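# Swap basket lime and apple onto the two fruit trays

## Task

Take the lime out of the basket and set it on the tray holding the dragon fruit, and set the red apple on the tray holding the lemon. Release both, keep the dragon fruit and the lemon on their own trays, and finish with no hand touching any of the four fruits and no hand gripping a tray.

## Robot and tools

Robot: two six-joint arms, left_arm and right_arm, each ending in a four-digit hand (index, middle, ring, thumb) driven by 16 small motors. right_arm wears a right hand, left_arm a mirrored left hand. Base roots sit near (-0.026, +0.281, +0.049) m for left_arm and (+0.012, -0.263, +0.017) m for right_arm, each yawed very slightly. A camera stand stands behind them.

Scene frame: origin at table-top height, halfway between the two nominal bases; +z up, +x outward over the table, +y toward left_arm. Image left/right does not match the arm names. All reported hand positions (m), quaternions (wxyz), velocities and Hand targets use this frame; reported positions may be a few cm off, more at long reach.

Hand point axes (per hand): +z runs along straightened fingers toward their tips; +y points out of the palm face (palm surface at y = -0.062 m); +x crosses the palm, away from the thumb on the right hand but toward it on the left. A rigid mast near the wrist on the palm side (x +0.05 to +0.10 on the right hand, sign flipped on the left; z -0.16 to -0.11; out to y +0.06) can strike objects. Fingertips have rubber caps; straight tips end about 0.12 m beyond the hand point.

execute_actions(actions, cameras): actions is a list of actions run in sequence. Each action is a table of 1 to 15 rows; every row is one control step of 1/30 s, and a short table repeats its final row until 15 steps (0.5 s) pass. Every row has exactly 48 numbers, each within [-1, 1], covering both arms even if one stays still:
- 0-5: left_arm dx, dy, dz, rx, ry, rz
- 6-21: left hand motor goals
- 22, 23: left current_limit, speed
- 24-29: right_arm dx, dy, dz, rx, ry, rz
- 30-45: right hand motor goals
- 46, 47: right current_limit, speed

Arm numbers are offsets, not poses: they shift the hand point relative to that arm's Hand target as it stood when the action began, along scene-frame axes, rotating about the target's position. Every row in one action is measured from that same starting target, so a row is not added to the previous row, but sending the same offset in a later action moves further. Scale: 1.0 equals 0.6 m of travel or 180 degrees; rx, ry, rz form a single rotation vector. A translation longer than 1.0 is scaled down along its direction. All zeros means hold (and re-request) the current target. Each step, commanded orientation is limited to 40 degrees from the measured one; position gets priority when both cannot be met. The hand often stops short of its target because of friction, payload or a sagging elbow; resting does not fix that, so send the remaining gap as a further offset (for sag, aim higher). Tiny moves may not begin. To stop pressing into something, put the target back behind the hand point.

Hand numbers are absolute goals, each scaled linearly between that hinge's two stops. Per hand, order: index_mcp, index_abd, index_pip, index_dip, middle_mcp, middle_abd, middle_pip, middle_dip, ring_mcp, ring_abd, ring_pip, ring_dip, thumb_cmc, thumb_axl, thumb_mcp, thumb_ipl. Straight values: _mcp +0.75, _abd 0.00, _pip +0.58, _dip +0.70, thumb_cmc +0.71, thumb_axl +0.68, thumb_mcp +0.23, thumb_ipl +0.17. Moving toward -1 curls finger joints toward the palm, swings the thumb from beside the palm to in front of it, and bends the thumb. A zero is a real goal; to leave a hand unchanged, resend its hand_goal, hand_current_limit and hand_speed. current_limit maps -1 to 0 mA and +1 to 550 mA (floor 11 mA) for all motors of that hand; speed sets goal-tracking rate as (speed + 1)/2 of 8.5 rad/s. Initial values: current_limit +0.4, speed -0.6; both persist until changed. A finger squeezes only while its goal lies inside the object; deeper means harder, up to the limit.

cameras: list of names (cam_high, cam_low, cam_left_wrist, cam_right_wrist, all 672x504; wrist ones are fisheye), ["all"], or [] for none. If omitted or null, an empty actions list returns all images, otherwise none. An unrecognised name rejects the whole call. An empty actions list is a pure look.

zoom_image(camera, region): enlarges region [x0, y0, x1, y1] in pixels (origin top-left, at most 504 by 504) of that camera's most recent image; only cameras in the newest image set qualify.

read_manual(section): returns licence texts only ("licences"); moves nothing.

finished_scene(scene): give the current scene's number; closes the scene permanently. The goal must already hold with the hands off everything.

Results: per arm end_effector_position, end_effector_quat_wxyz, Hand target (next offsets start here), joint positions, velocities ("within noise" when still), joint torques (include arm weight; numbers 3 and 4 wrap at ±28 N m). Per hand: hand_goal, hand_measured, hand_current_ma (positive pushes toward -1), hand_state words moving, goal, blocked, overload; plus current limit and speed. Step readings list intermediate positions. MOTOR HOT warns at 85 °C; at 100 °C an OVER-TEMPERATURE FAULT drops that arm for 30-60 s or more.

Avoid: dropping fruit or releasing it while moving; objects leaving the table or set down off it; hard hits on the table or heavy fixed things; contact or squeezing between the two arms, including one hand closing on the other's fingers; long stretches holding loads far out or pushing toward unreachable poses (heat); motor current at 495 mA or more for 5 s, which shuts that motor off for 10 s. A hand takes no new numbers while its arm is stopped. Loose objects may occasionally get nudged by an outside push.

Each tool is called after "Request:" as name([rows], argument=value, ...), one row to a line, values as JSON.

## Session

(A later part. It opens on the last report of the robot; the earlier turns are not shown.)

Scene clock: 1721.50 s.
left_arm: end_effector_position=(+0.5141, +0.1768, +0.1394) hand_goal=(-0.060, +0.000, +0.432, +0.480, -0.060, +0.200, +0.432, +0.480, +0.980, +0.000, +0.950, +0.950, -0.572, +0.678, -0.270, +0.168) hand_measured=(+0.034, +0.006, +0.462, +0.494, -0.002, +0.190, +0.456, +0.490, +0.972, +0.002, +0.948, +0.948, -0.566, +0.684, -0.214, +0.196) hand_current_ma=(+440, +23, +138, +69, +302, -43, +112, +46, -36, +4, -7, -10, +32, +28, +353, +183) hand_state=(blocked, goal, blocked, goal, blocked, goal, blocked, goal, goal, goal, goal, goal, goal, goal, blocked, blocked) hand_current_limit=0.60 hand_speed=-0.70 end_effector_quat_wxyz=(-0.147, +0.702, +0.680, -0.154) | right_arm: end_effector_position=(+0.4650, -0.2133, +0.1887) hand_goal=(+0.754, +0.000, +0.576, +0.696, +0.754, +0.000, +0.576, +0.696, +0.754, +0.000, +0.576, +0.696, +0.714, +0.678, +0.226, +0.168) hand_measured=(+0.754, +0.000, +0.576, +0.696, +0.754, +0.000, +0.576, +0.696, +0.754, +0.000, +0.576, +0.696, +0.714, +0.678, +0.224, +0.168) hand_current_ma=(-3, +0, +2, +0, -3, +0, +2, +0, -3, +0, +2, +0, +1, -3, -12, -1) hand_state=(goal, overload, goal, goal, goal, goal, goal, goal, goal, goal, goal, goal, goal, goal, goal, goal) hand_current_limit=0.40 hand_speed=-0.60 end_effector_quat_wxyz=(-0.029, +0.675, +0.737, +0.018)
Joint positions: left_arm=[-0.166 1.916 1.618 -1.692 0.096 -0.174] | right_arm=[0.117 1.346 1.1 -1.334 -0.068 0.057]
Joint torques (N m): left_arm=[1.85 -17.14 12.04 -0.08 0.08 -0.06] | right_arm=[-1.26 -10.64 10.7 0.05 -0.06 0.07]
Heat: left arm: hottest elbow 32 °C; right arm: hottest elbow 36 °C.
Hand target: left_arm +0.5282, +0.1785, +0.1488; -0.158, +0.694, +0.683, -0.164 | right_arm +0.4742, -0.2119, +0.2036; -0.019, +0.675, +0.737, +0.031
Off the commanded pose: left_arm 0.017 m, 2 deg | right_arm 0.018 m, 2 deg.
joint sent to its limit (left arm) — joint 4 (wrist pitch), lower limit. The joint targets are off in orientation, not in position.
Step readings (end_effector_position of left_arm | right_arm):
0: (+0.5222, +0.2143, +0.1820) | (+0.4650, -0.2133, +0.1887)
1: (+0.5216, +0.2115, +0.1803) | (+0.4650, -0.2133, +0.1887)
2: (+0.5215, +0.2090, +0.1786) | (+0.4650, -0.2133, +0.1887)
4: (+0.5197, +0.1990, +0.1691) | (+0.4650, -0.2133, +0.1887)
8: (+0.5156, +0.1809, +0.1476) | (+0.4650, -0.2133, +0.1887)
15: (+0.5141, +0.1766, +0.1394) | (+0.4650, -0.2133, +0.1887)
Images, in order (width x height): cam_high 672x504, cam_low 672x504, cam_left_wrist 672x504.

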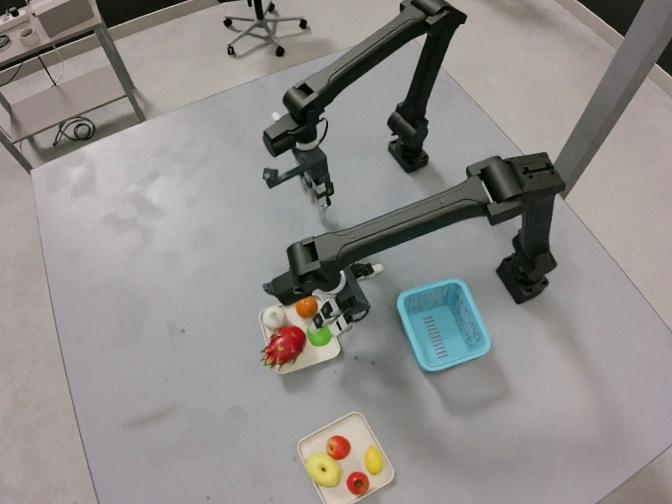

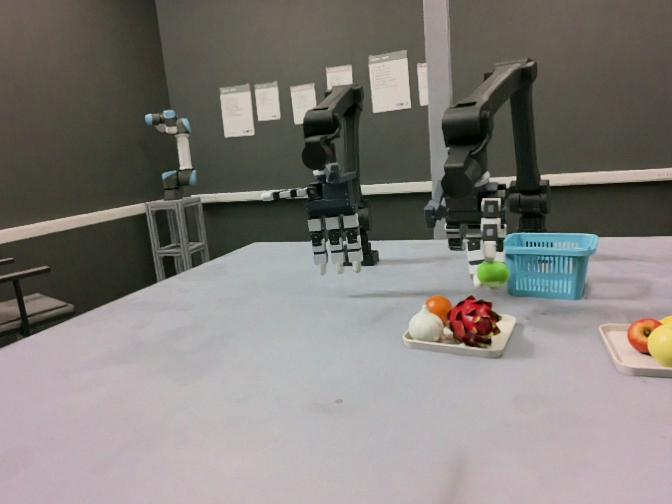

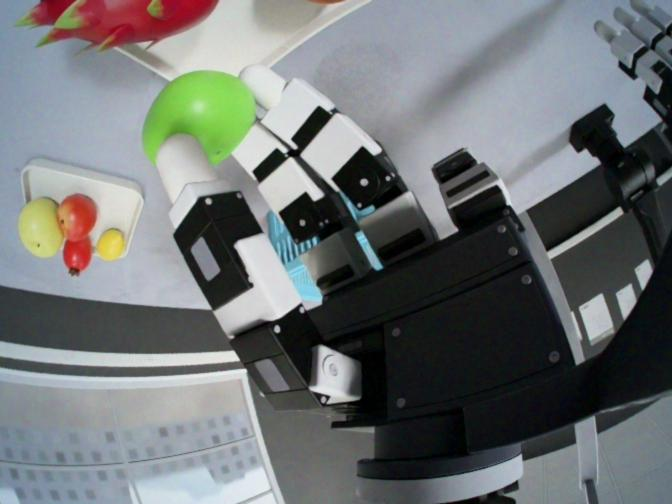

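Request:
execute_actions([
  [[0.004,-0.03,-0.045,0,0,0,-0.06,0,0.431,0.479,-0.06,0.2,0.431,0.479,0.98,0,0.95,0.95,-0.572,0.677,-0.27,0.168,0.6,-0.7,0,0,0,0,0,0,0.754,0,0.576,0.696,0.754,0,0.576,0.696,0.754,0,0.576,0.696,0.714,0.678,0.226,0.168,0.4,-0.6]],
], cameras=["cam_high","cam_left_wrist","cam_low"])

Request:
zoom_image(camera="cam_high", region=[220, 260, 420, 410])

Request:
zoom_image(camera="cam_low", region=[380, 180, 620, 380])

Scene clock: 1742.57 s.
left_arm: end_effector_position=(+0.5150, +0.1667, +0.1152) hand_goal=(-0.060, +0.000, +0.432, +0.480, -0.060, +0.200, +0.432, +0.480, +0.980, +0.000, +0.950, +0.950, -0.572, +0.678, -0.270, +0.168) hand_measured=(+0.034, +0.006, +0.462, +0.494, -0.002, +0.190, +0.456, +0.490, +0.972, +0.002, +0.948, +0.948, -0.566, +0.684, -0.214, +0.196) hand_current_ma=(+440, +23, +138, +69, +302, -43, +112, +46, -36, +4, -7, -10, +32, +28, +353, +183) hand_state=(blocked, goal, blocked, goal, blocked, goal, blocked, goal, goal, goal, goal, goal, goal, goal, blocked, blocked) hand_current_limit=0.60 hand_speed=-0.70 end_effector_quat_wxyz=(-0.163, +0.695, +0.680, -0.167) | right_arm: end_effector_position=(+0.4650, -0.2133, +0.1887) hand_goal=(+0.754, +0.000, +0.576, +0.696, +0.754, +0.000, +0.576, +0.696, +0.754, +0.000, +0.576, +0.696, +0.714, +0.678, +0.226, +0.168) hand_measured=(+0.754, +0.000, +0.576, +0.696, +0.754, +0.000, +0.576, +0.696, +0.754, +0.000, +0.576, +0.696, +0.714, +0.678, +0.224, +0.168) hand_current_ma=(-3, +0, +2, +0, -3, +0, +2, +0, -3, +0, +2, +0, +1, -3, -12, -1) hand_state=(goal, overload, goal, goal, goal, goal, goal, goal, goal, goal, goal, goal, goal, goal, goal, goal) hand_current_limit=0.40 hand_speed=-0.60 end_effector_quat_wxyz=(-0.029, +0.675, +0.737, +0.018)
Joint positions: left_arm=[-0.182 1.973 1.637 -1.692 0.109 -0.196] | right_arm=[0.117 1.346 1.1 -1.334 -0.068 0.057]
Joint torques (N m): left_arm=[0.97 -17.38 12.63 -0.1 0.17 -0.1] | right_arm=[-1.44 -10.81 10.71 0.08 -0.06 0.06]
Heat: left arm: hottest shoulder 32 °C; right arm: hottest elbow 36 °C.
Hand target: left_arm +0.5306, +0.1606, +0.1218; -0.159, +0.694, +0.683, -0.164 | right_arm +0.4742, -0.2119, +0.2036; -0.019, +0.675, +0.737, +0.031
Off the commanded pose: left_arm 0.018 m, 1 deg | right_arm 0.018 m, 2 deg.
joint sent to its limit (left arm) — joint 4 (wrist pitch), lower limit. The joint targets still meet the commanded pose.
Step readings (end_effector_position of left_arm | right_arm):
0: (+0.5141, +0.1769, +0.1394) | (+0.4650, -0.2133, +0.1887)
1: (+0.5139, +0.1756, +0.1385) | (+0.4650, -0.2133, +0.1887)
2: (+0.5149, +0.1737, +0.1377) | (+0.4650, -0.2133, +0.1887)
4: (+0.5173, +0.1709, +0.1326) | (+0.4650, -0.2133, +0.1887)
8: (+0.5160, +0.1680, +0.1196) | (+0.4650, -0.2133, +0.1887)
15: (+0.5151, +0.1666, +0.1152) | (+0.4650, -0.2133, +0.1887)
Images, in order (width x height): cam_high 672x504, cam_low 672x504, cam_left_wrist 672x504.

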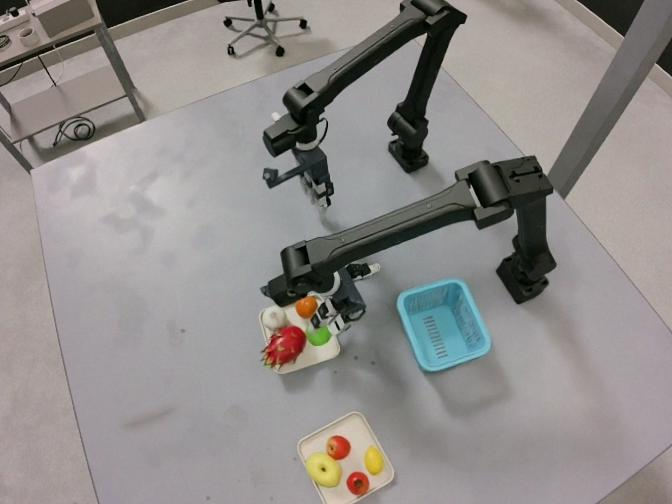

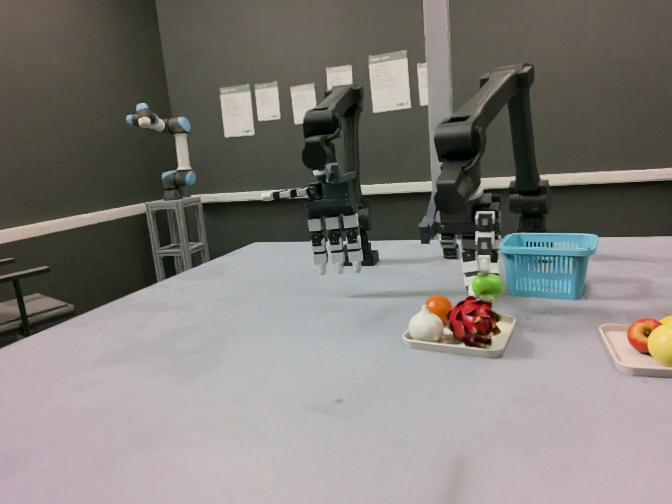

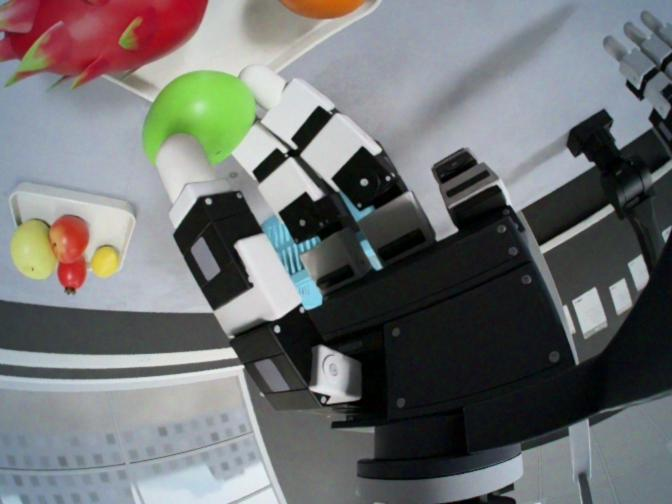

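Scaled by 2.520 from the camera's 672x504 image, which has a finer 960x720 frame.

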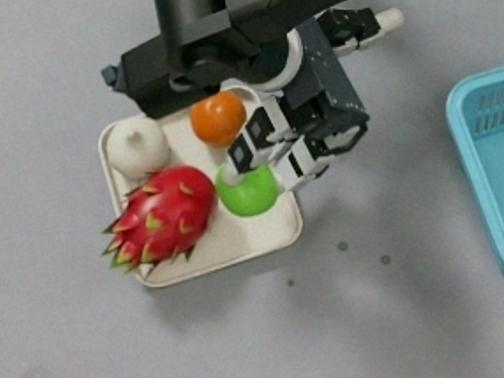

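Scaled by 2.100 from the camera's 672x504 image, which has a finer 960x720 frame.

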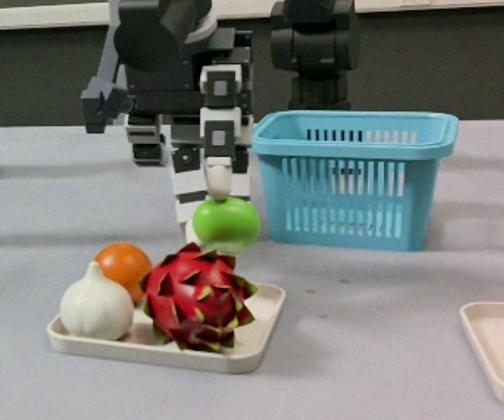

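Request:
execute_actions([
  [[0.0,-0.012,-0.055,0,0,0,-0.06,0,0.431,0.479,-0.06,0.2,0.431,0.479,0.98,0,0.95,0.95,-0.572,0.677,-0.27,0.168,0.6,-0.7,0,0,0,0,0,0,0.754,0,0.576,0.696,0.754,0,0.576,0.696,0.754,0,0.576,0.696,0.714,0.678,0.226,0.168,0.4,-0.6]],
], cameras=["cam_high","cam_left_wrist","cam_low"])

Request:
zoom_image(camera="cam_high", region=[220, 260, 420, 410])

Request:
zoom_image(camera="cam_low", region=[380, 180, 620, 380])

Scene clock: 1758.33 s.
left_arm: end_effector_position=(+0.5195, +0.1603, +0.0900) hand_goal=(-0.060, +0.000, +0.432, +0.480, -0.060, +0.200, +0.432, +0.480, +0.980, +0.000, +0.950, +0.950, -0.572, +0.678, -0.270, +0.168) hand_measured=(+0.034, +0.006, +0.462, +0.494, -0.002, +0.190, +0.456, +0.490, +0.972, +0.002, +0.948, +0.948, -0.566, +0.684, -0.214, +0.196) hand_current_ma=(+440, +23, +138, +69, +302, -43, +112, +46, -38, +4, -7, -10, +32, +28, +353, +183) hand_state=(blocked, goal, blocked, goal, blocked, goal, blocked, goal, goal, goal, goal, goal, goal, goal, blocked, blocked) hand_current_limit=0.60 hand_speed=-0.70 end_effector_quat_wxyz=(-0.166, +0.693, +0.680, -0.169) | right_arm: end_effector_position=(+0.4650, -0.2133, +0.1887) hand_goal=(+0.754, +0.000, +0.576, +0.696, +0.754, +0.000, +0.576, +0.696, +0.754, +0.000, +0.576, +0.696, +0.714, +0.678, +0.226, +0.168) hand_measured=(+0.754, +0.000, +0.576, +0.696, +0.754, +0.000, +0.576, +0.696, +0.754, +0.000, +0.576, +0.696, +0.714, +0.678, +0.224, +0.168) hand_current_ma=(-3, +0, +2, +0, -3, +0, +2, +0, -3, +0, +2, +0, +1, -3, -12, -1) hand_state=(goal, overload, goal, goal, goal, goal, goal, goal, goal, goal, goal, goal, goal, goal, goal, goal) hand_current_limit=0.40 hand_speed=-0.60 end_effector_quat_wxyz=(-0.029, +0.675, +0.737, +0.018)
Joint positions: left_arm=[-0.191 2.018 1.637 -1.656 0.115 -0.205] | right_arm=[0.117 1.346 1.1 -1.334 -0.068 0.057]
Joint torques (N m): left_arm=[0.56 -18.32 10.88 0.32 0.19 -0.08] | right_arm=[-1.26 -10.7 10.73 0.06 -0.06 0.07]
Heat: left arm: hottest shoulder 32 °C; right arm: hottest elbow 36 °C.
Hand target: left_arm +0.5306, +0.1533, +0.0888; -0.159, +0.694, +0.683, -0.164 | right_arm +0.4742, -0.2119, +0.2036; -0.019, +0.675, +0.737, +0.031
Off the commanded pose: left_arm 0.013 m, 1 deg | right_arm 0.018 m, 2 deg.
Step readings (end_effector_position of left_arm | right_arm):
0: (+0.5150, +0.1667, +0.1152) | (+0.4650, -0.2133, +0.1887)
1: (+0.5160, +0.1656, +0.1141) | (+0.4650, -0.2133, +0.1887)
2: (+0.5176, +0.1636, +0.1130) | (+0.4650, -0.2133, +0.1887)
4: (+0.5209, +0.1617, +0.1074) | (+0.4650, -0.2133, +0.1887)
8: (+0.5203, +0.1601, +0.0951) | (+0.4650, -0.2133, +0.1887)
15: (+0.5195, +0.1602, +0.0900) | (+0.4650, -0.2133, +0.1887)
Images, in order (width x height): cam_high 672x504, cam_low 672x504, cam_left_wrist 672x504.

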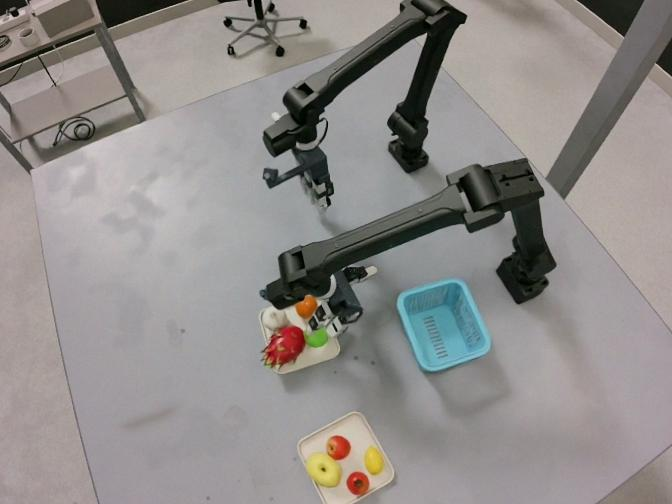

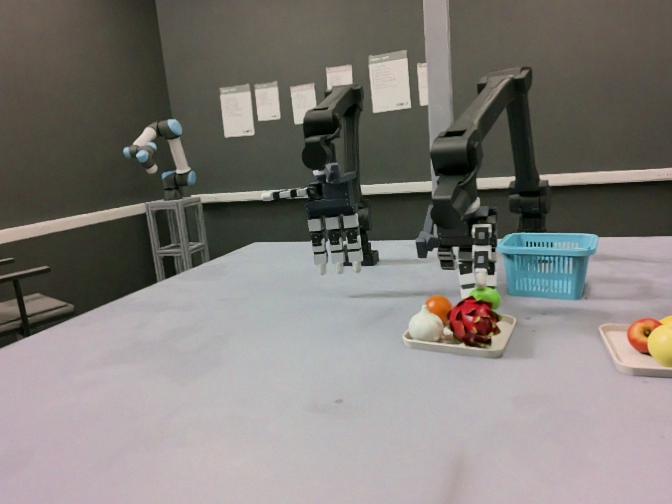

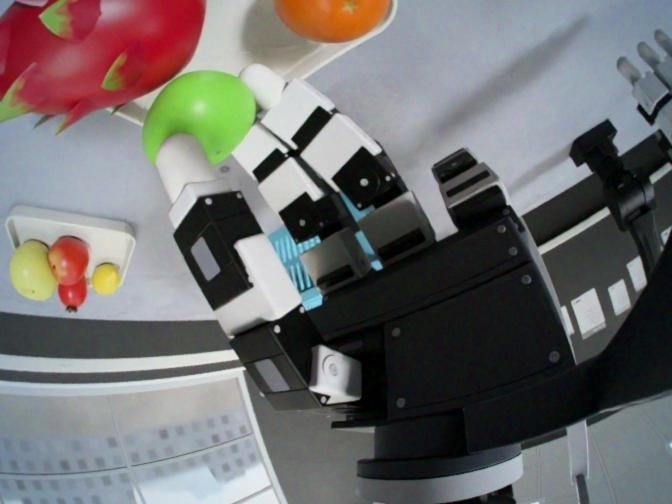

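Scaled by 2.520 from the camera's 672x504 image, which has a finer 960x720 frame.

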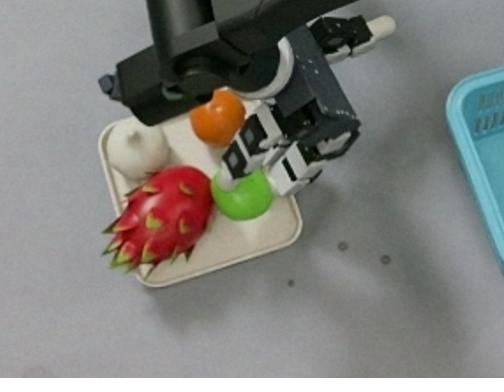

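Scaled by 2.100 from the camera's 672x504 image, which has a finer 960x720 frame.

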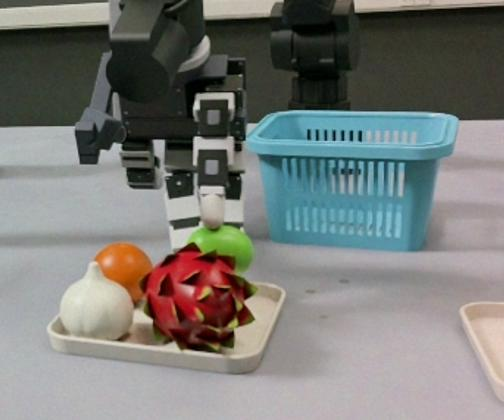

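Request:
execute_actions([
  [[-0.015,0.0,-0.025,0,0,0,-0.06,0,0.431,0.479,-0.06,0.2,0.431,0.479,0.98,0,0.95,0.95,-0.572,0.677,-0.27,0.168,0.6,-0.7,0,0,0,0,0,0,0.754,0,0.576,0.696,0.754,0,0.576,0.696,0.754,0,0.576,0.696,0.714,0.678,0.226,0.168,0.4,-0.6]],
], cameras=["cam_high","cam_left_wrist","cam_low"])

Request:
zoom_image(camera="cam_high", region=[220, 260, 420, 410])

Request:
zoom_image(camera="cam_low", region=[380, 230, 560, 380])

Scene clock: 1769.00 s.
left_arm: end_effector_position=(+0.5242, +0.1574, +0.0843) hand_goal=(-0.060, +0.000, +0.432, +0.480, -0.060, +0.200, +0.432, +0.480, +0.980, +0.000, +0.950, +0.950, -0.572, +0.678, -0.270, +0.168) hand_measured=(+0.034, +0.006, +0.462, +0.494, -0.002, +0.190, +0.456, +0.490, +0.972, +0.002, +0.948, +0.948, -0.566, +0.684, -0.214, +0.196) hand_current_ma=(+440, +23, +138, +69, +302, -43, +112, +46, -39, +4, -7, -10, +32, +28, +353, +183) hand_state=(blocked, goal, blocked, goal, blocked, goal, blocked, goal, goal, goal, goal, goal, goal, goal, blocked, blocked) hand_current_limit=0.60 hand_speed=-0.70 end_effector_quat_wxyz=(-0.155, +0.695, +0.684, -0.162) | right_arm: end_effector_position=(+0.4650, -0.2133, +0.1887) hand_goal=(+0.754, +0.000, +0.576, +0.696, +0.754, +0.000, +0.576, +0.696, +0.754, +0.000, +0.576, +0.696, +0.714, +0.678, +0.226, +0.168) hand_measured=(+0.754, +0.000, +0.576, +0.696, +0.754, +0.000, +0.576, +0.696, +0.754, +0.000, +0.576, +0.696, +0.714, +0.678, +0.224, +0.168) hand_current_ma=(-3, +0, +2, +0, -3, +0, +2, +0, -3, +0, +2, +0, +1, -3, -12, -1) hand_state=(goal, overload, goal, goal, goal, goal, goal, goal, goal, goal, goal, goal, goal, goal, goal, goal) hand_current_limit=0.40 hand_speed=-0.60 end_effector_quat_wxyz=(-0.029, +0.675, +0.737, +0.018)
Joint positions: left_arm=[-0.194 2.018 1.624 -1.614 0.117 -0.213] | right_arm=[0.117 1.346 1.1 -1.334 -0.068 0.057]
Joint torques (N m): left_arm=[0.62 -18.14 7.27 0.5 0.18 -0.02] | right_arm=[-1.44 -10.7 10.69 0.05 -0.06 0.06]
Heat: left arm: hottest elbow 32 °C; right arm: hottest elbow 36 °C.
Hand target: left_arm +0.5217, +0.1532, +0.0738; -0.158, +0.694, +0.683, -0.164 | right_arm +0.4742, -0.2119, +0.2036; -0.019, +0.675, +0.737, +0.031
Off the commanded pose: left_arm 0.012 m, 1 deg | right_arm 0.018 m, 2 deg.
Step readings (end_effector_position of left_arm | right_arm):
0: (+0.5195, +0.1603, +0.0900) | (+0.4650, -0.2133, +0.1887)
1: (+0.5203, +0.1598, +0.0891) | (+0.4650, -0.2133, +0.1887)
2: (+0.5217, +0.1587, +0.0877) | (+0.4650, -0.2133, +0.1887)
4: (+0.5233, +0.1573, +0.0853) | (+0.4650, -0.2133, +0.1887)
8: (+0.5239, +0.1574, +0.0844) | (+0.4650, -0.2133, +0.1887)
15: (+0.5242, +0.1574, +0.0843) | (+0.4650, -0.2133, +0.1887)
Images, in order (width x height): cam_high 672x504, cam_low 672x504, cam_left_wrist 672x504.

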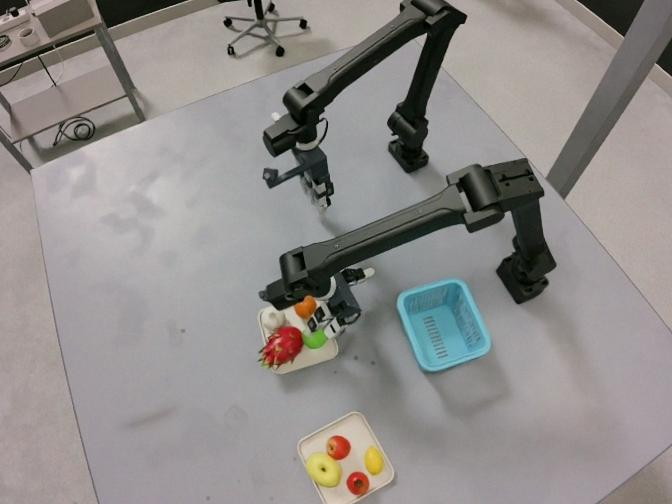

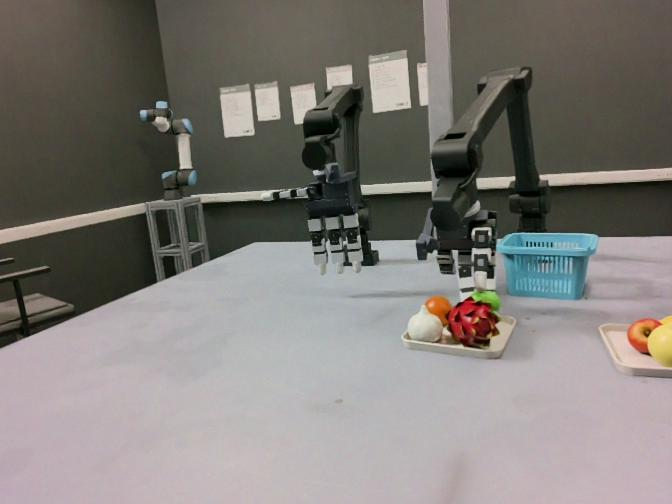

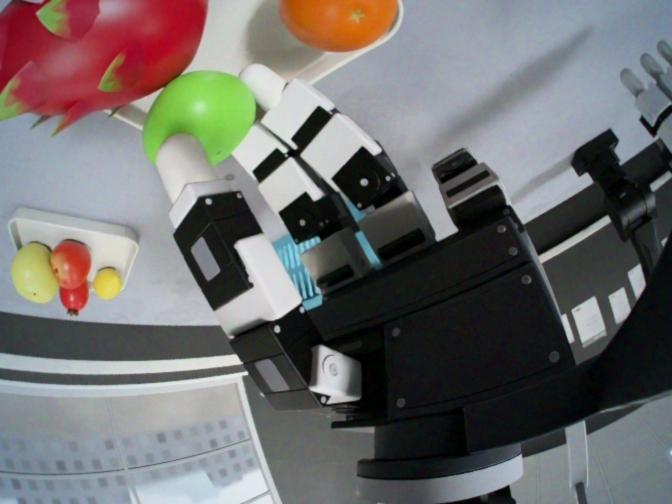

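Scaled by 2.520 from the camera's 672x504 image, which has a finer 960x720 frame.

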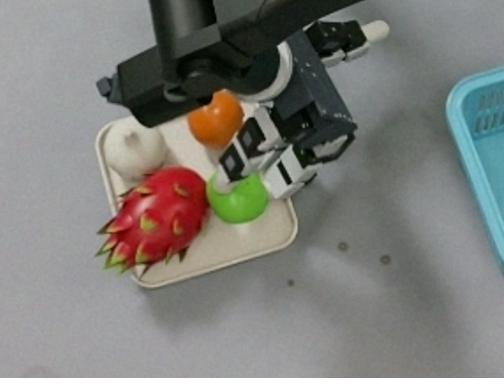

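Scaled by 2.800 from the camera's 672x504 image, which has a finer 960x720 frame.

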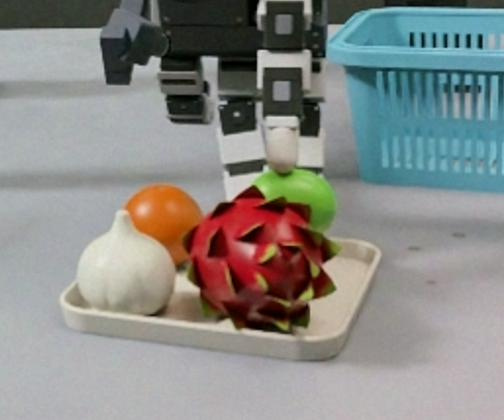

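Request:
execute_actions([
  [[-0.018,0.006,0.04,0,0,0,-0.06,0,0.431,0.479,-0.06,0.2,0.431,0.479,0.98,0,0.95,0.95,-0.572,0.677,-0.27,0.168,0.6,-0.7,0,0,0,0,0,0,0.754,0,0.576,0.696,0.754,0,0.576,0.696,0.754,0,0.576,0.696,0.714,0.678,0.226,0.168,0.4,-0.6]],
], cameras=["cam_high","cam_low"])

Request:
zoom_image(camera="cam_high", region=[220, 260, 420, 410])

Request:
zoom_image(camera="cam_low", region=[380, 230, 560, 380])

Scene clock: 1778.70 s.
left_arm: end_effector_position=(+0.5160, +0.1595, +0.0836) hand_goal=(-0.060, +0.000, +0.432, +0.480, -0.060, +0.200, +0.432, +0.480, +0.980, +0.000, +0.950, +0.950, -0.572, +0.678, -0.270, +0.168) hand_measured=(+0.034, +0.006, +0.462, +0.494, -0.002, +0.190, +0.456, +0.490, +0.972, +0.002, +0.948, +0.948, -0.566, +0.684, -0.214, +0.196) hand_current_ma=(+440, +23, +138, +69, +302, -43, +112, +46, -39, +4, -7, -10, +32, +28, +353, +183) hand_state=(blocked, goal, blocked, goal, blocked, goal, blocked, goal, goal, goal, goal, goal, goal, goal, blocked, blocked) hand_current_limit=0.60 hand_speed=-0.70 end_effector_quat_wxyz=(-0.162, +0.693, +0.683, -0.166) | right_arm: end_effector_position=(+0.4650, -0.2133, +0.1887) hand_goal=(+0.754, +0.000, +0.576, +0.696, +0.754, +0.000, +0.576, +0.696, +0.754, +0.000, +0.576, +0.696, +0.714, +0.678, +0.226, +0.168) hand_measured=(+0.754, +0.000, +0.576, +0.696, +0.754, +0.000, +0.576, +0.696, +0.754, +0.000, +0.576, +0.696, +0.714, +0.678, +0.224, +0.168) hand_current_ma=(-3, +0, +2, +0, -3, +0, +2, +0, -3, +0, +2, +0, +1, -3, -12, -1) hand_state=(goal, overload, goal, goal, goal, goal, goal, goal, goal, goal, goal, goal, goal, goal, goal, goal) hand_current_limit=0.40 hand_speed=-0.60 end_effector_quat_wxyz=(-0.029, +0.675, +0.737, +0.018)
Joint positions: left_arm=[-0.194 2.009 1.606 -1.622 0.117 -0.213] | right_arm=[0.117 1.346 1.1 -1.334 -0.068 0.057]
Joint torques (N m): left_arm=[0.79 -21.66 7.27 -0.55 0.18 -0.01] | right_arm=[-1.32 -10.75 10.66 0.08 -0.07 0.05]
Heat: left arm: hottest shoulder 31 °C; right arm: hottest elbow 36 °C.
Hand target: left_arm +0.5109, +0.1568, +0.0978; -0.158, +0.694, +0.683, -0.164 | right_arm +0.4742, -0.2119, +0.2036; -0.019, +0.675, +0.737, +0.031
Off the commanded pose: left_arm 0.015 m, 0 deg | right_arm 0.018 m, 2 deg.
Step readings (end_effector_position of left_arm | right_arm):
0: (+0.5242, +0.1574, +0.0843) | (+0.4650, -0.2133, +0.1887)
1: (+0.5235, +0.1576, +0.0843) | (+0.4650, -0.2133, +0.1887)
2: (+0.5220, +0.1580, +0.0842) | (+0.4650, -0.2133, +0.1887)
4: (+0.5179, +0.1590, +0.0838) | (+0.4650, -0.2133, +0.1887)
8: (+0.5160, +0.1595, +0.0836) | (+0.4650, -0.2133, +0.1887)
15: (+0.5160, +0.1595, +0.0836) | (+0.4650, -0.2133, +0.1887)
Images, in order (width x height): cam_high 672x504, cam_low 672x504.

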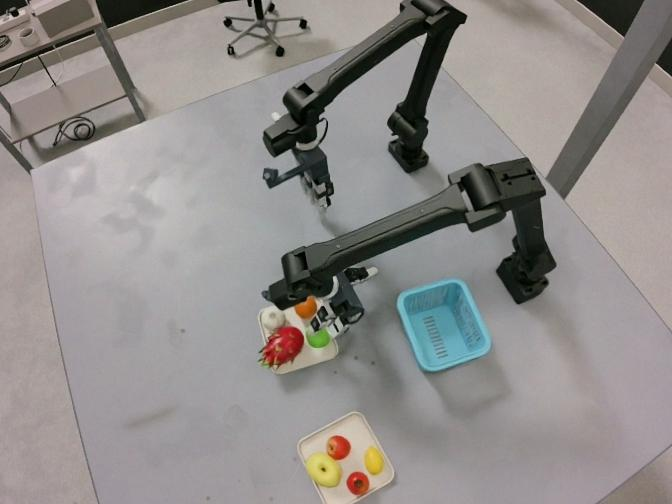

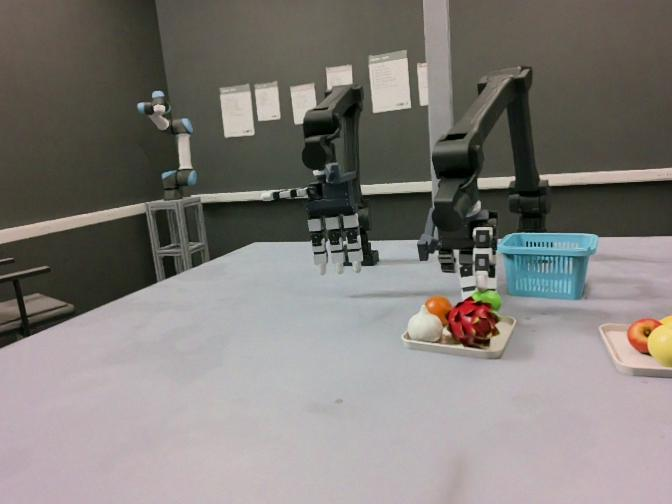

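Scaled by 2.520 from the camera's 672x504 image, which has a finer 960x720 frame.

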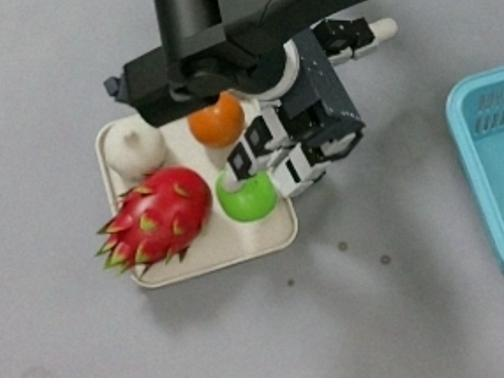

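Scaled by 2.800 from the camera's 672x504 image, which has a finer 960x720 frame.

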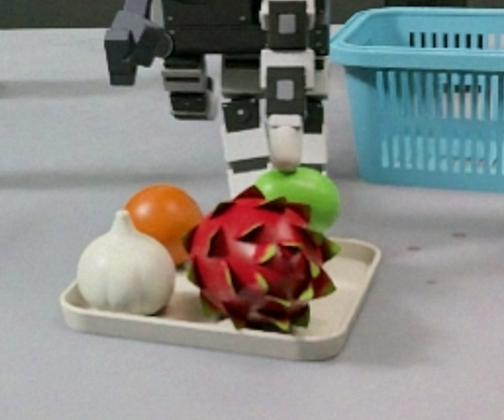

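Request:
execute_actions([
  [[0,0,0,0,0,0,0.034,0,0.46,0.494,0.0,0.2,0.456,0.49,0.98,0,0.95,0.95,-0.572,0.677,-0.16,0.168,0.6,-0.95,0,0,0,0,0,0,0.754,0,0.576,0.696,0.754,0,0.576,0.696,0.754,0,0.576,0.696,0.714,0.678,0.226,0.168,0.4,-0.6]],
], cameras=["cam_high","cam_left_wrist","cam_low"])

Request:
zoom_image(camera="cam_low", region=[380, 230, 560, 380])

Scene clock: 1787.40 s.
left_arm: end_effector_position=(+0.5162, +0.1594, +0.0849) hand_goal=(+0.034, +0.000, +0.460, +0.494, +0.000, +0.200, +0.456, +0.490, +0.980, +0.000, +0.950, +0.950, -0.572, +0.678, -0.160, +0.168) hand_measured=(+0.040, +0.006, +0.466, +0.498, +0.006, +0.190, +0.460, +0.492, +0.972, +0.002, +0.948, +0.948, -0.570, +0.680, -0.168, +0.170) hand_current_ma=(+28, +23, +26, +19, +27, -39, +18, +13, -39, +4, -7, -10, +12, +14, -42, +10) hand_state=(goal, goal, goal, goal, goal, goal, goal, goal, goal, goal, goal, goal, goal, goal, goal, goal) hand_current_limit=0.60 hand_speed=-0.95 end_effector_quat_wxyz=(-0.161, +0.693, +0.683, -0.166) | right_arm: end_effector_position=(+0.4650, -0.2133, +0.1887) hand_goal=(+0.754, +0.000, +0.576, +0.696, +0.754, +0.000, +0.576, +0.696, +0.754, +0.000, +0.576, +0.696, +0.714, +0.678, +0.226, +0.168) hand_measured=(+0.754, +0.000, +0.576, +0.696, +0.754, +0.000, +0.576, +0.696, +0.754, +0.000, +0.576, +0.696, +0.714, +0.678, +0.224, +0.168) hand_current_ma=(-3, +0, +2, +0, -3, +0, +2, +0, -3, +0, +2, +0, +1, -3, -12, -1) hand_state=(goal, overload, goal, goal, goal, goal, goal, goal, goal, goal, goal, goal, goal, goal, goal, goal) hand_current_limit=0.40 hand_speed=-0.60 end_effector_quat_wxyz=(-0.029, +0.675, +0.737, +0.018)
Joint positions: left_arm=[-0.194 2.007 1.606 -1.622 0.117 -0.213] | right_arm=[0.117 1.346 1.1 -1.334 -0.068 0.057]
Joint torques (N m): left_arm=[0.85 -21.66 7.25 -0.58 0.16 -0.01] | right_arm=[-1.38 -10.75 10.7 0.09 -0.07 0.06]
Heat: left arm: hottest shoulder 32 °C; right arm: hottest elbow 36 °C.
Hand target: left_arm +0.5109, +0.1568, +0.0979; -0.158, +0.694, +0.683, -0.164 | right_arm +0.4742, -0.2119, +0.2036; -0.019, +0.675, +0.737, +0.031
Off the commanded pose: left_arm 0.014 m, 0 deg | right_arm 0.018 m, 2 deg.
Step readings (end_effector_position of left_arm | right_arm):
0: (+0.5160, +0.1595, +0.0836) | (+0.4650, -0.2133, +0.1887)
1: (+0.5160, +0.1595, +0.0836) | (+0.4650, -0.2133, +0.1887)
2: (+0.5160, +0.1595, +0.0836) | (+0.4650, -0.2133, +0.1887)
4: (+0.5160, +0.1595, +0.0836) | (+0.4650, -0.2133, +0.1887)
8: (+0.5160, +0.1595, +0.0836) | (+0.4650, -0.2133, +0.1887)
15: (+0.5160, +0.1595, +0.0836) | (+0.4650, -0.2133, +0.1887)
Images, in order (width x height): cam_high 672x504, cam_low 672x504, cam_left_wrist 672x504.

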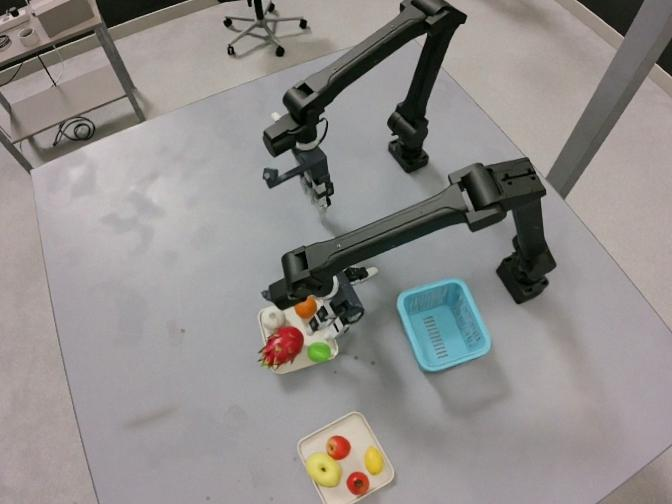

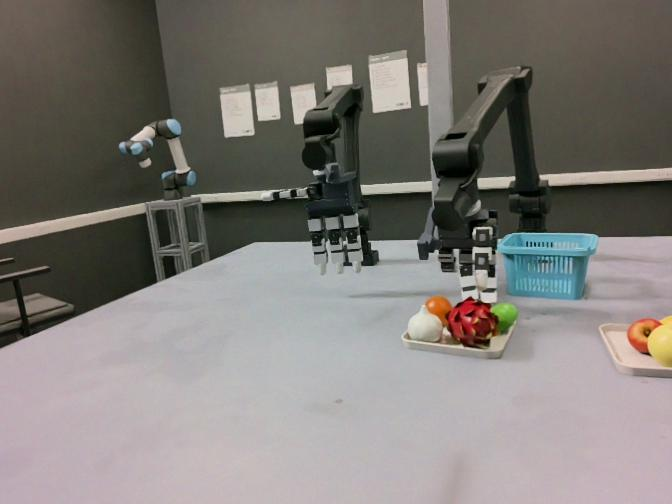

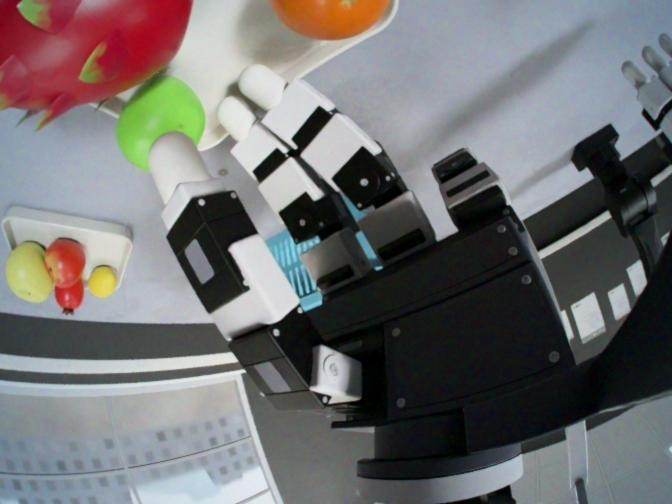

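Scaled by 2.800 from the camera's 672x504 image, which has a finer 960x720 frame.

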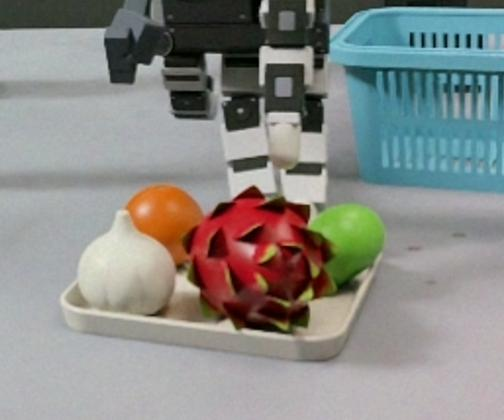

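Request:
zoom_image(camera="cam_high", region=[240, 290, 360, 380])

Request:
zoom_image(camera="cam_left_wrist", region=[60, 0, 320, 200])

Scaled by 4.200 from the camera's 672x504 image, which has a finer 960x720 frame.

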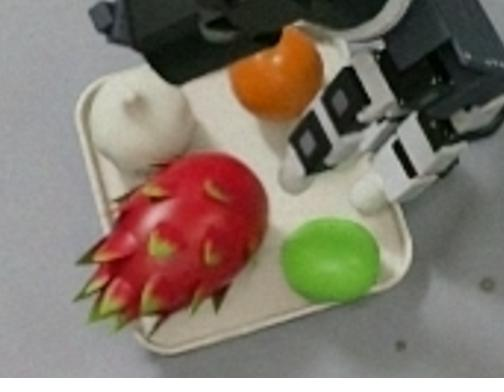

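Scaled by 1.938 from the camera's 672x504 image, which has a finer 960x720 frame.

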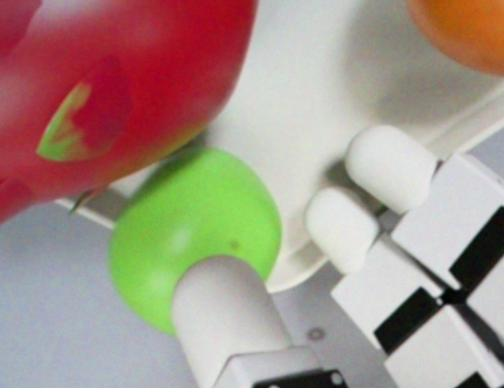

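Request:
execute_actions([
  [[-0.0,0.0,0.06,0,0,0,0.034,0,0.46,0.494,0.0,0.2,0.456,0.49,0.98,0,0.95,0.95,-0.572,0.677,-0.1,0.168,0.6,-0.95,0,0,0,0,0,0,0.754,0,0.576,0.696,0.754,0,0.576,0.696,0.754,0,0.576,0.696,0.714,0.678,0.226,0.168,0.4,-0.6]],
  [[0,0,0.1,0,0,0,0.034,0,0.46,0.494,0.0,0.2,0.456,0.49,0.98,0,0.95,0.95,-0.572,0.677,-0.1,0.168,0.6,-0.95,0,0,0,0,0,0,0.754,0,0.576,0.696,0.754,0,0.576,0.696,0.754,0,0.576,0.696,0.714,0.678,0.226,0.168,0.4,-0.6]],
  [[-0.1,0,0.08,0,0,0,0.2,0,0.46,0.494,0.2,0.2,0.456,0.49,0.98,0,0.95,0.95,-0.572,0.677,0.1,0.168,0.3,-0.8,0,0,0,0,0,0,0.754,0,0.576,0.696,0.754,0,0.576,0.696,0.754,0,0.576,0.696,0.714,0.678,0.226,0.168,0.4,-0.6]],
], cameras=["cam_high","cam_low"])

Request:
zoom_image(camera="cam_low", region=[380, 230, 560, 380])

Request:
zoom_image(camera="cam_high", region=[240, 290, 420, 504])

Scene clock: 1799.33 s.
left_arm: end_effector_position=(+0.4518, +0.1555, +0.2499) hand_goal=(+0.200, +0.000, +0.460, +0.494, +0.200, +0.200, +0.456, +0.490, +0.980, +0.000, +0.950, +0.950, -0.572, +0.678, +0.100, +0.168) hand_measured=(+0.202, +0.006, +0.464, +0.498, +0.200, +0.190, +0.458, +0.492, +0.970, +0.002, +0.948, +0.948, -0.570, +0.680, +0.090, +0.170) hand_current_ma=(+11, +23, +15, +16, +1, -37, +11, +12, -53, +4, -8, -10, +8, +12, -64, +6) hand_state=(goal, goal, goal, goal, goal, goal, goal, goal, goal, goal, goal, goal, goal, goal, goal, goal) hand_current_limit=0.30 hand_speed=-0.80 end_effector_quat_wxyz=(-0.074, +0.709, +0.693, -0.108) | right_arm: end_effector_position=(+0.4650, -0.2133, +0.1887) hand_goal=(+0.754, +0.000, +0.576, +0.696, +0.754, +0.000, +0.576, +0.696, +0.754, +0.000, +0.576, +0.696, +0.714, +0.678, +0.226, +0.168) hand_measured=(+0.754, +0.000, +0.576, +0.696, +0.754, +0.000, +0.576, +0.696, +0.754, +0.000, +0.576, +0.696, +0.714, +0.678, +0.224, +0.168) hand_current_ma=(-3, +0, +2, +0, -3, +0, +2, +0, -3, +0, +2, +0, +1, -3, -12, -1) hand_state=(goal, overload, goal, goal, goal, goal, goal, goal, goal, goal, goal, goal, goal, goal, goal, goal) hand_current_limit=0.40 hand_speed=-0.60 end_effector_quat_wxyz=(-0.029, +0.675, +0.737, +0.018)
Joint positions: left_arm=[-0.242 1.596 1.48 -1.69 0.119 -0.267] | right_arm=[0.117 1.346 1.1 -1.334 -0.068 0.057]
Joint torques (N m): left_arm=[1.49 -12.98 8.85 0.27 0.14 -0.03] | right_arm=[-1.32 -10.7 10.7 0.08 -0.06 0.07]
Heat: left arm: hottest shoulder 32 °C; right arm: hottest elbow 36 °C.
Hand target: left_arm +0.4508, +0.1569, +0.2417; -0.159, +0.694, +0.683, -0.164 | right_arm +0.4742, -0.2119, +0.2036; -0.019, +0.675, +0.737, +0.031
Off the commanded pose: left_arm 0.008 m, 12 deg | right_arm 0.018 m, 2 deg.
joint sent to its limit (left arm) — joint 4 (wrist pitch), lower limit. The joint targets are off in orientation, not in position.
Step readings (end_effector_position of left_arm | right_arm):
0: (+0.5162, +0.1594, +0.0849) | (+0.4650, -0.2133, +0.1887)
1: (+0.5149, +0.1598, +0.0859) | (+0.4650, -0.2133, +0.1887)
2: (+0.5109, +0.1608, +0.0881) | (+0.4650, -0.2133, +0.1887)
4: (+0.5059, +0.1621, +0.0950) | (+0.4650, -0.2133, +0.1887)
8: (+0.5056, +0.1622, +0.1124) | (+0.4650, -0.2133, +0.1887)
15: (+0.5062, +0.1621, +0.1206) | (+0.4650, -0.2133, +0.1887)
16: (+0.5064, +0.1621, +0.1228) | (+0.4650, -0.2133, +0.1887)
17: (+0.5060, +0.1622, +0.1265) | (+0.4650, -0.2133, +0.1887)
19: (+0.5071, +0.1620, +0.1403) | (+0.4650, -0.2133, +0.1887)
23: (+0.5082, +0.1609, +0.1766) | (+0.4650, -0.2133, +0.1887)
30: (+0.5079, +0.1606, +0.1920) | (+0.4650, -0.2133, +0.1887)
31: (+0.5052, +0.1609, +0.1923) | (+0.4650, -0.2133, +0.1887)
32: (+0.4953, +0.1628, +0.1922) | (+0.4650, -0.2133, +0.1887)
34: (+0.4726, +0.1641, +0.1975) | (+0.4650, -0.2133, +0.1887)
38: (+0.4553, +0.1576, +0.2313) | (+0.4650, -0.2133, +0.1887)
45: (+0.4519, +0.1553, +0.2499) | (+0.4650, -0.2133, +0.1887)
Images, in order (width x height): cam_high 672x504, cam_low 672x504.

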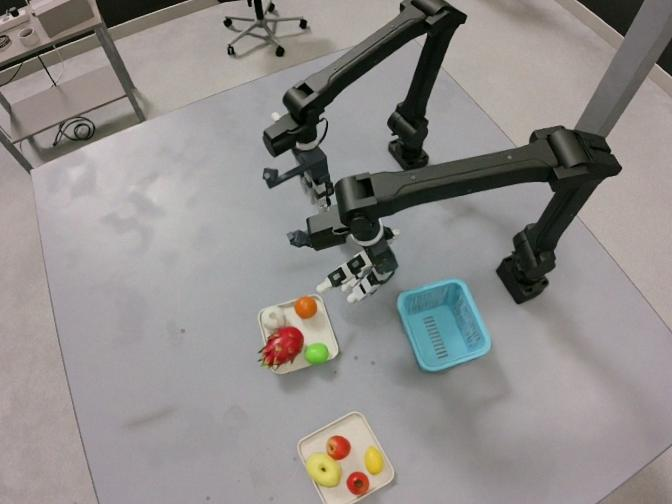

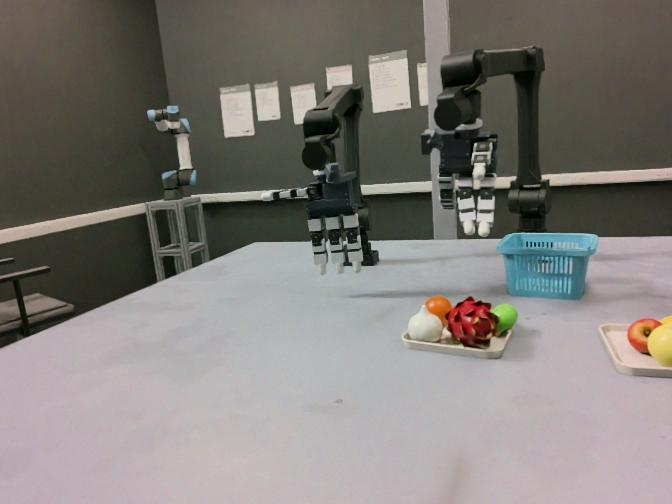

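Scaled by 2.800 from the camera's 672x504 image, which has a finer 960x720 frame.

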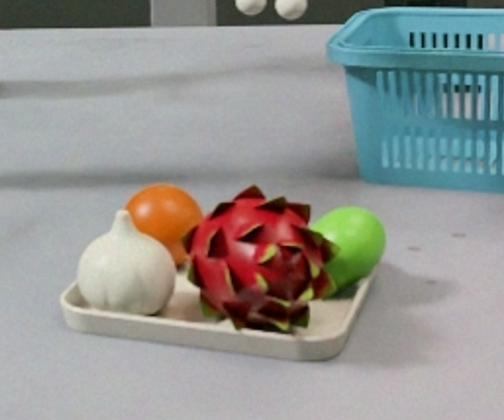

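Scaled by 2.355 from the camera's 672x504 image, which has a finer 960x720 frame.

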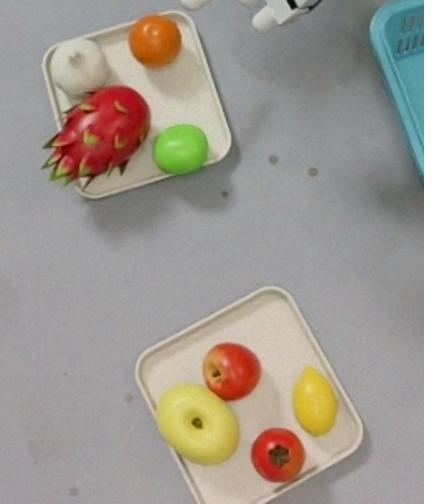

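Request:
execute_actions(actions=[], cameras=["cam_left_wrist", "cam_right_wrist"])

Scene clock: 1804.67 s.
left_arm: end_effector_position=(+0.4518, +0.1556, +0.2499) hand_goal=(+0.200, +0.000, +0.460, +0.494, +0.200, +0.200, +0.456, +0.490, +0.980, +0.000, +0.950, +0.950, -0.572, +0.678, +0.100, +0.168) hand_measured=(+0.202, +0.006, +0.464, +0.498, +0.200, +0.190, +0.458, +0.492, +0.970, +0.002, +0.948, +0.948, -0.570, +0.680, +0.090, +0.170) hand_current_ma=(+11, +23, +15, +16, +1, -37, +11, +12, -53, +4, -8, -10, +8, +12, -64, +6) hand_state=(goal, goal, goal, goal, goal, goal, goal, goal, goal, goal, goal, goal, goal, goal, goal, goal) hand_current_limit=0.30 hand_speed=-0.80 end_effector_quat_wxyz=(-0.074, +0.709, +0.693, -0.108) | right_arm: end_effector_position=(+0.4650, -0.2133, +0.1887) hand_goal=(+0.754, +0.000, +0.576, +0.696, +0.754, +0.000, +0.576, +0.696, +0.754, +0.000, +0.576, +0.696, +0.714, +0.678, +0.226, +0.168) hand_measured=(+0.754, +0.000, +0.576, +0.696, +0.754, +0.000, +0.576, +0.696, +0.754, +0.000, +0.576, +0.696, +0.714, +0.678, +0.224, +0.168) hand_current_ma=(-3, +0, +2, +0, -3, +0, +2, +0, -3, +0, +2, +0, +1, -3, -12, -1) hand_state=(goal, overload, goal, goal, goal, goal, goal, goal, goal, goal, goal, goal, goal, goal, goal, goal) hand_current_limit=0.40 hand_speed=-0.60 end_effector_quat_wxyz=(-0.029, +0.675, +0.737, +0.018)
Joint positions: left_arm=[-0.242 1.596 1.48 -1.69 0.119 -0.268] | right_arm=[0.117 1.346 1.1 -1.334 -0.068 0.057]
Joint velocities: within noise
Joint torques (N m): left_arm=[1.44 -12.45 8.88 0.28 0.15 -0.06] | right_arm=[-1.26 -10.7 10.7 0.05 -0.07 0.08]
Heat: left arm: hottest shoulder 31 °C; right arm: hottest elbow 36 °C.
Hand target: left_arm +0.4508, +0.1569, +0.2417; -0.159, +0.694, +0.683, -0.164 | right_arm +0.4742, -0.2119, +0.2036; -0.019, +0.675, +0.737, +0.031
Off the commanded pose: left_arm 0.008 m, 12 deg | right_arm 0.018 m, 2 deg.
Images, in order (width x height): cam_left_wrist 672x504, cam_right_wrist 672x504.

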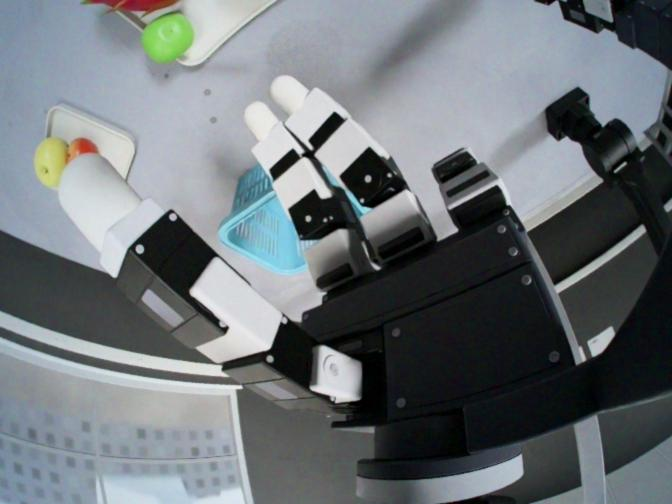

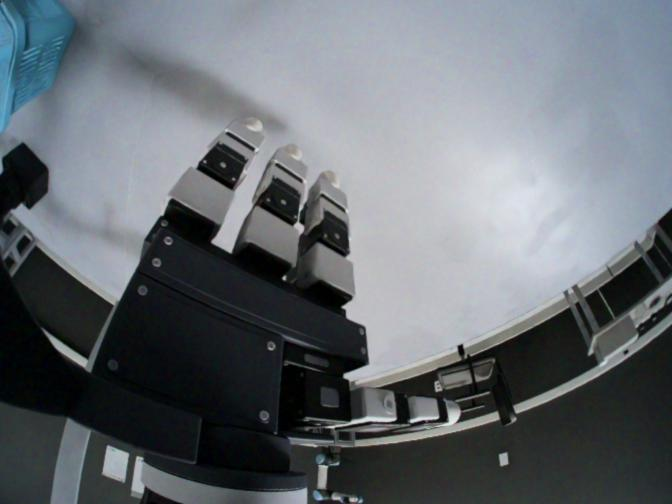

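Request:
zoom_image(camera="cam_left_wrist", region=[80, 0, 280, 120])

Scaled by 2.520 from the camera's 672x504 image, which has a finer 960x720 frame.

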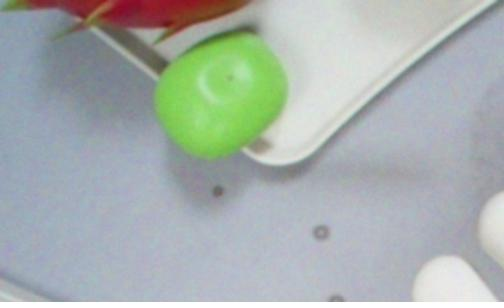

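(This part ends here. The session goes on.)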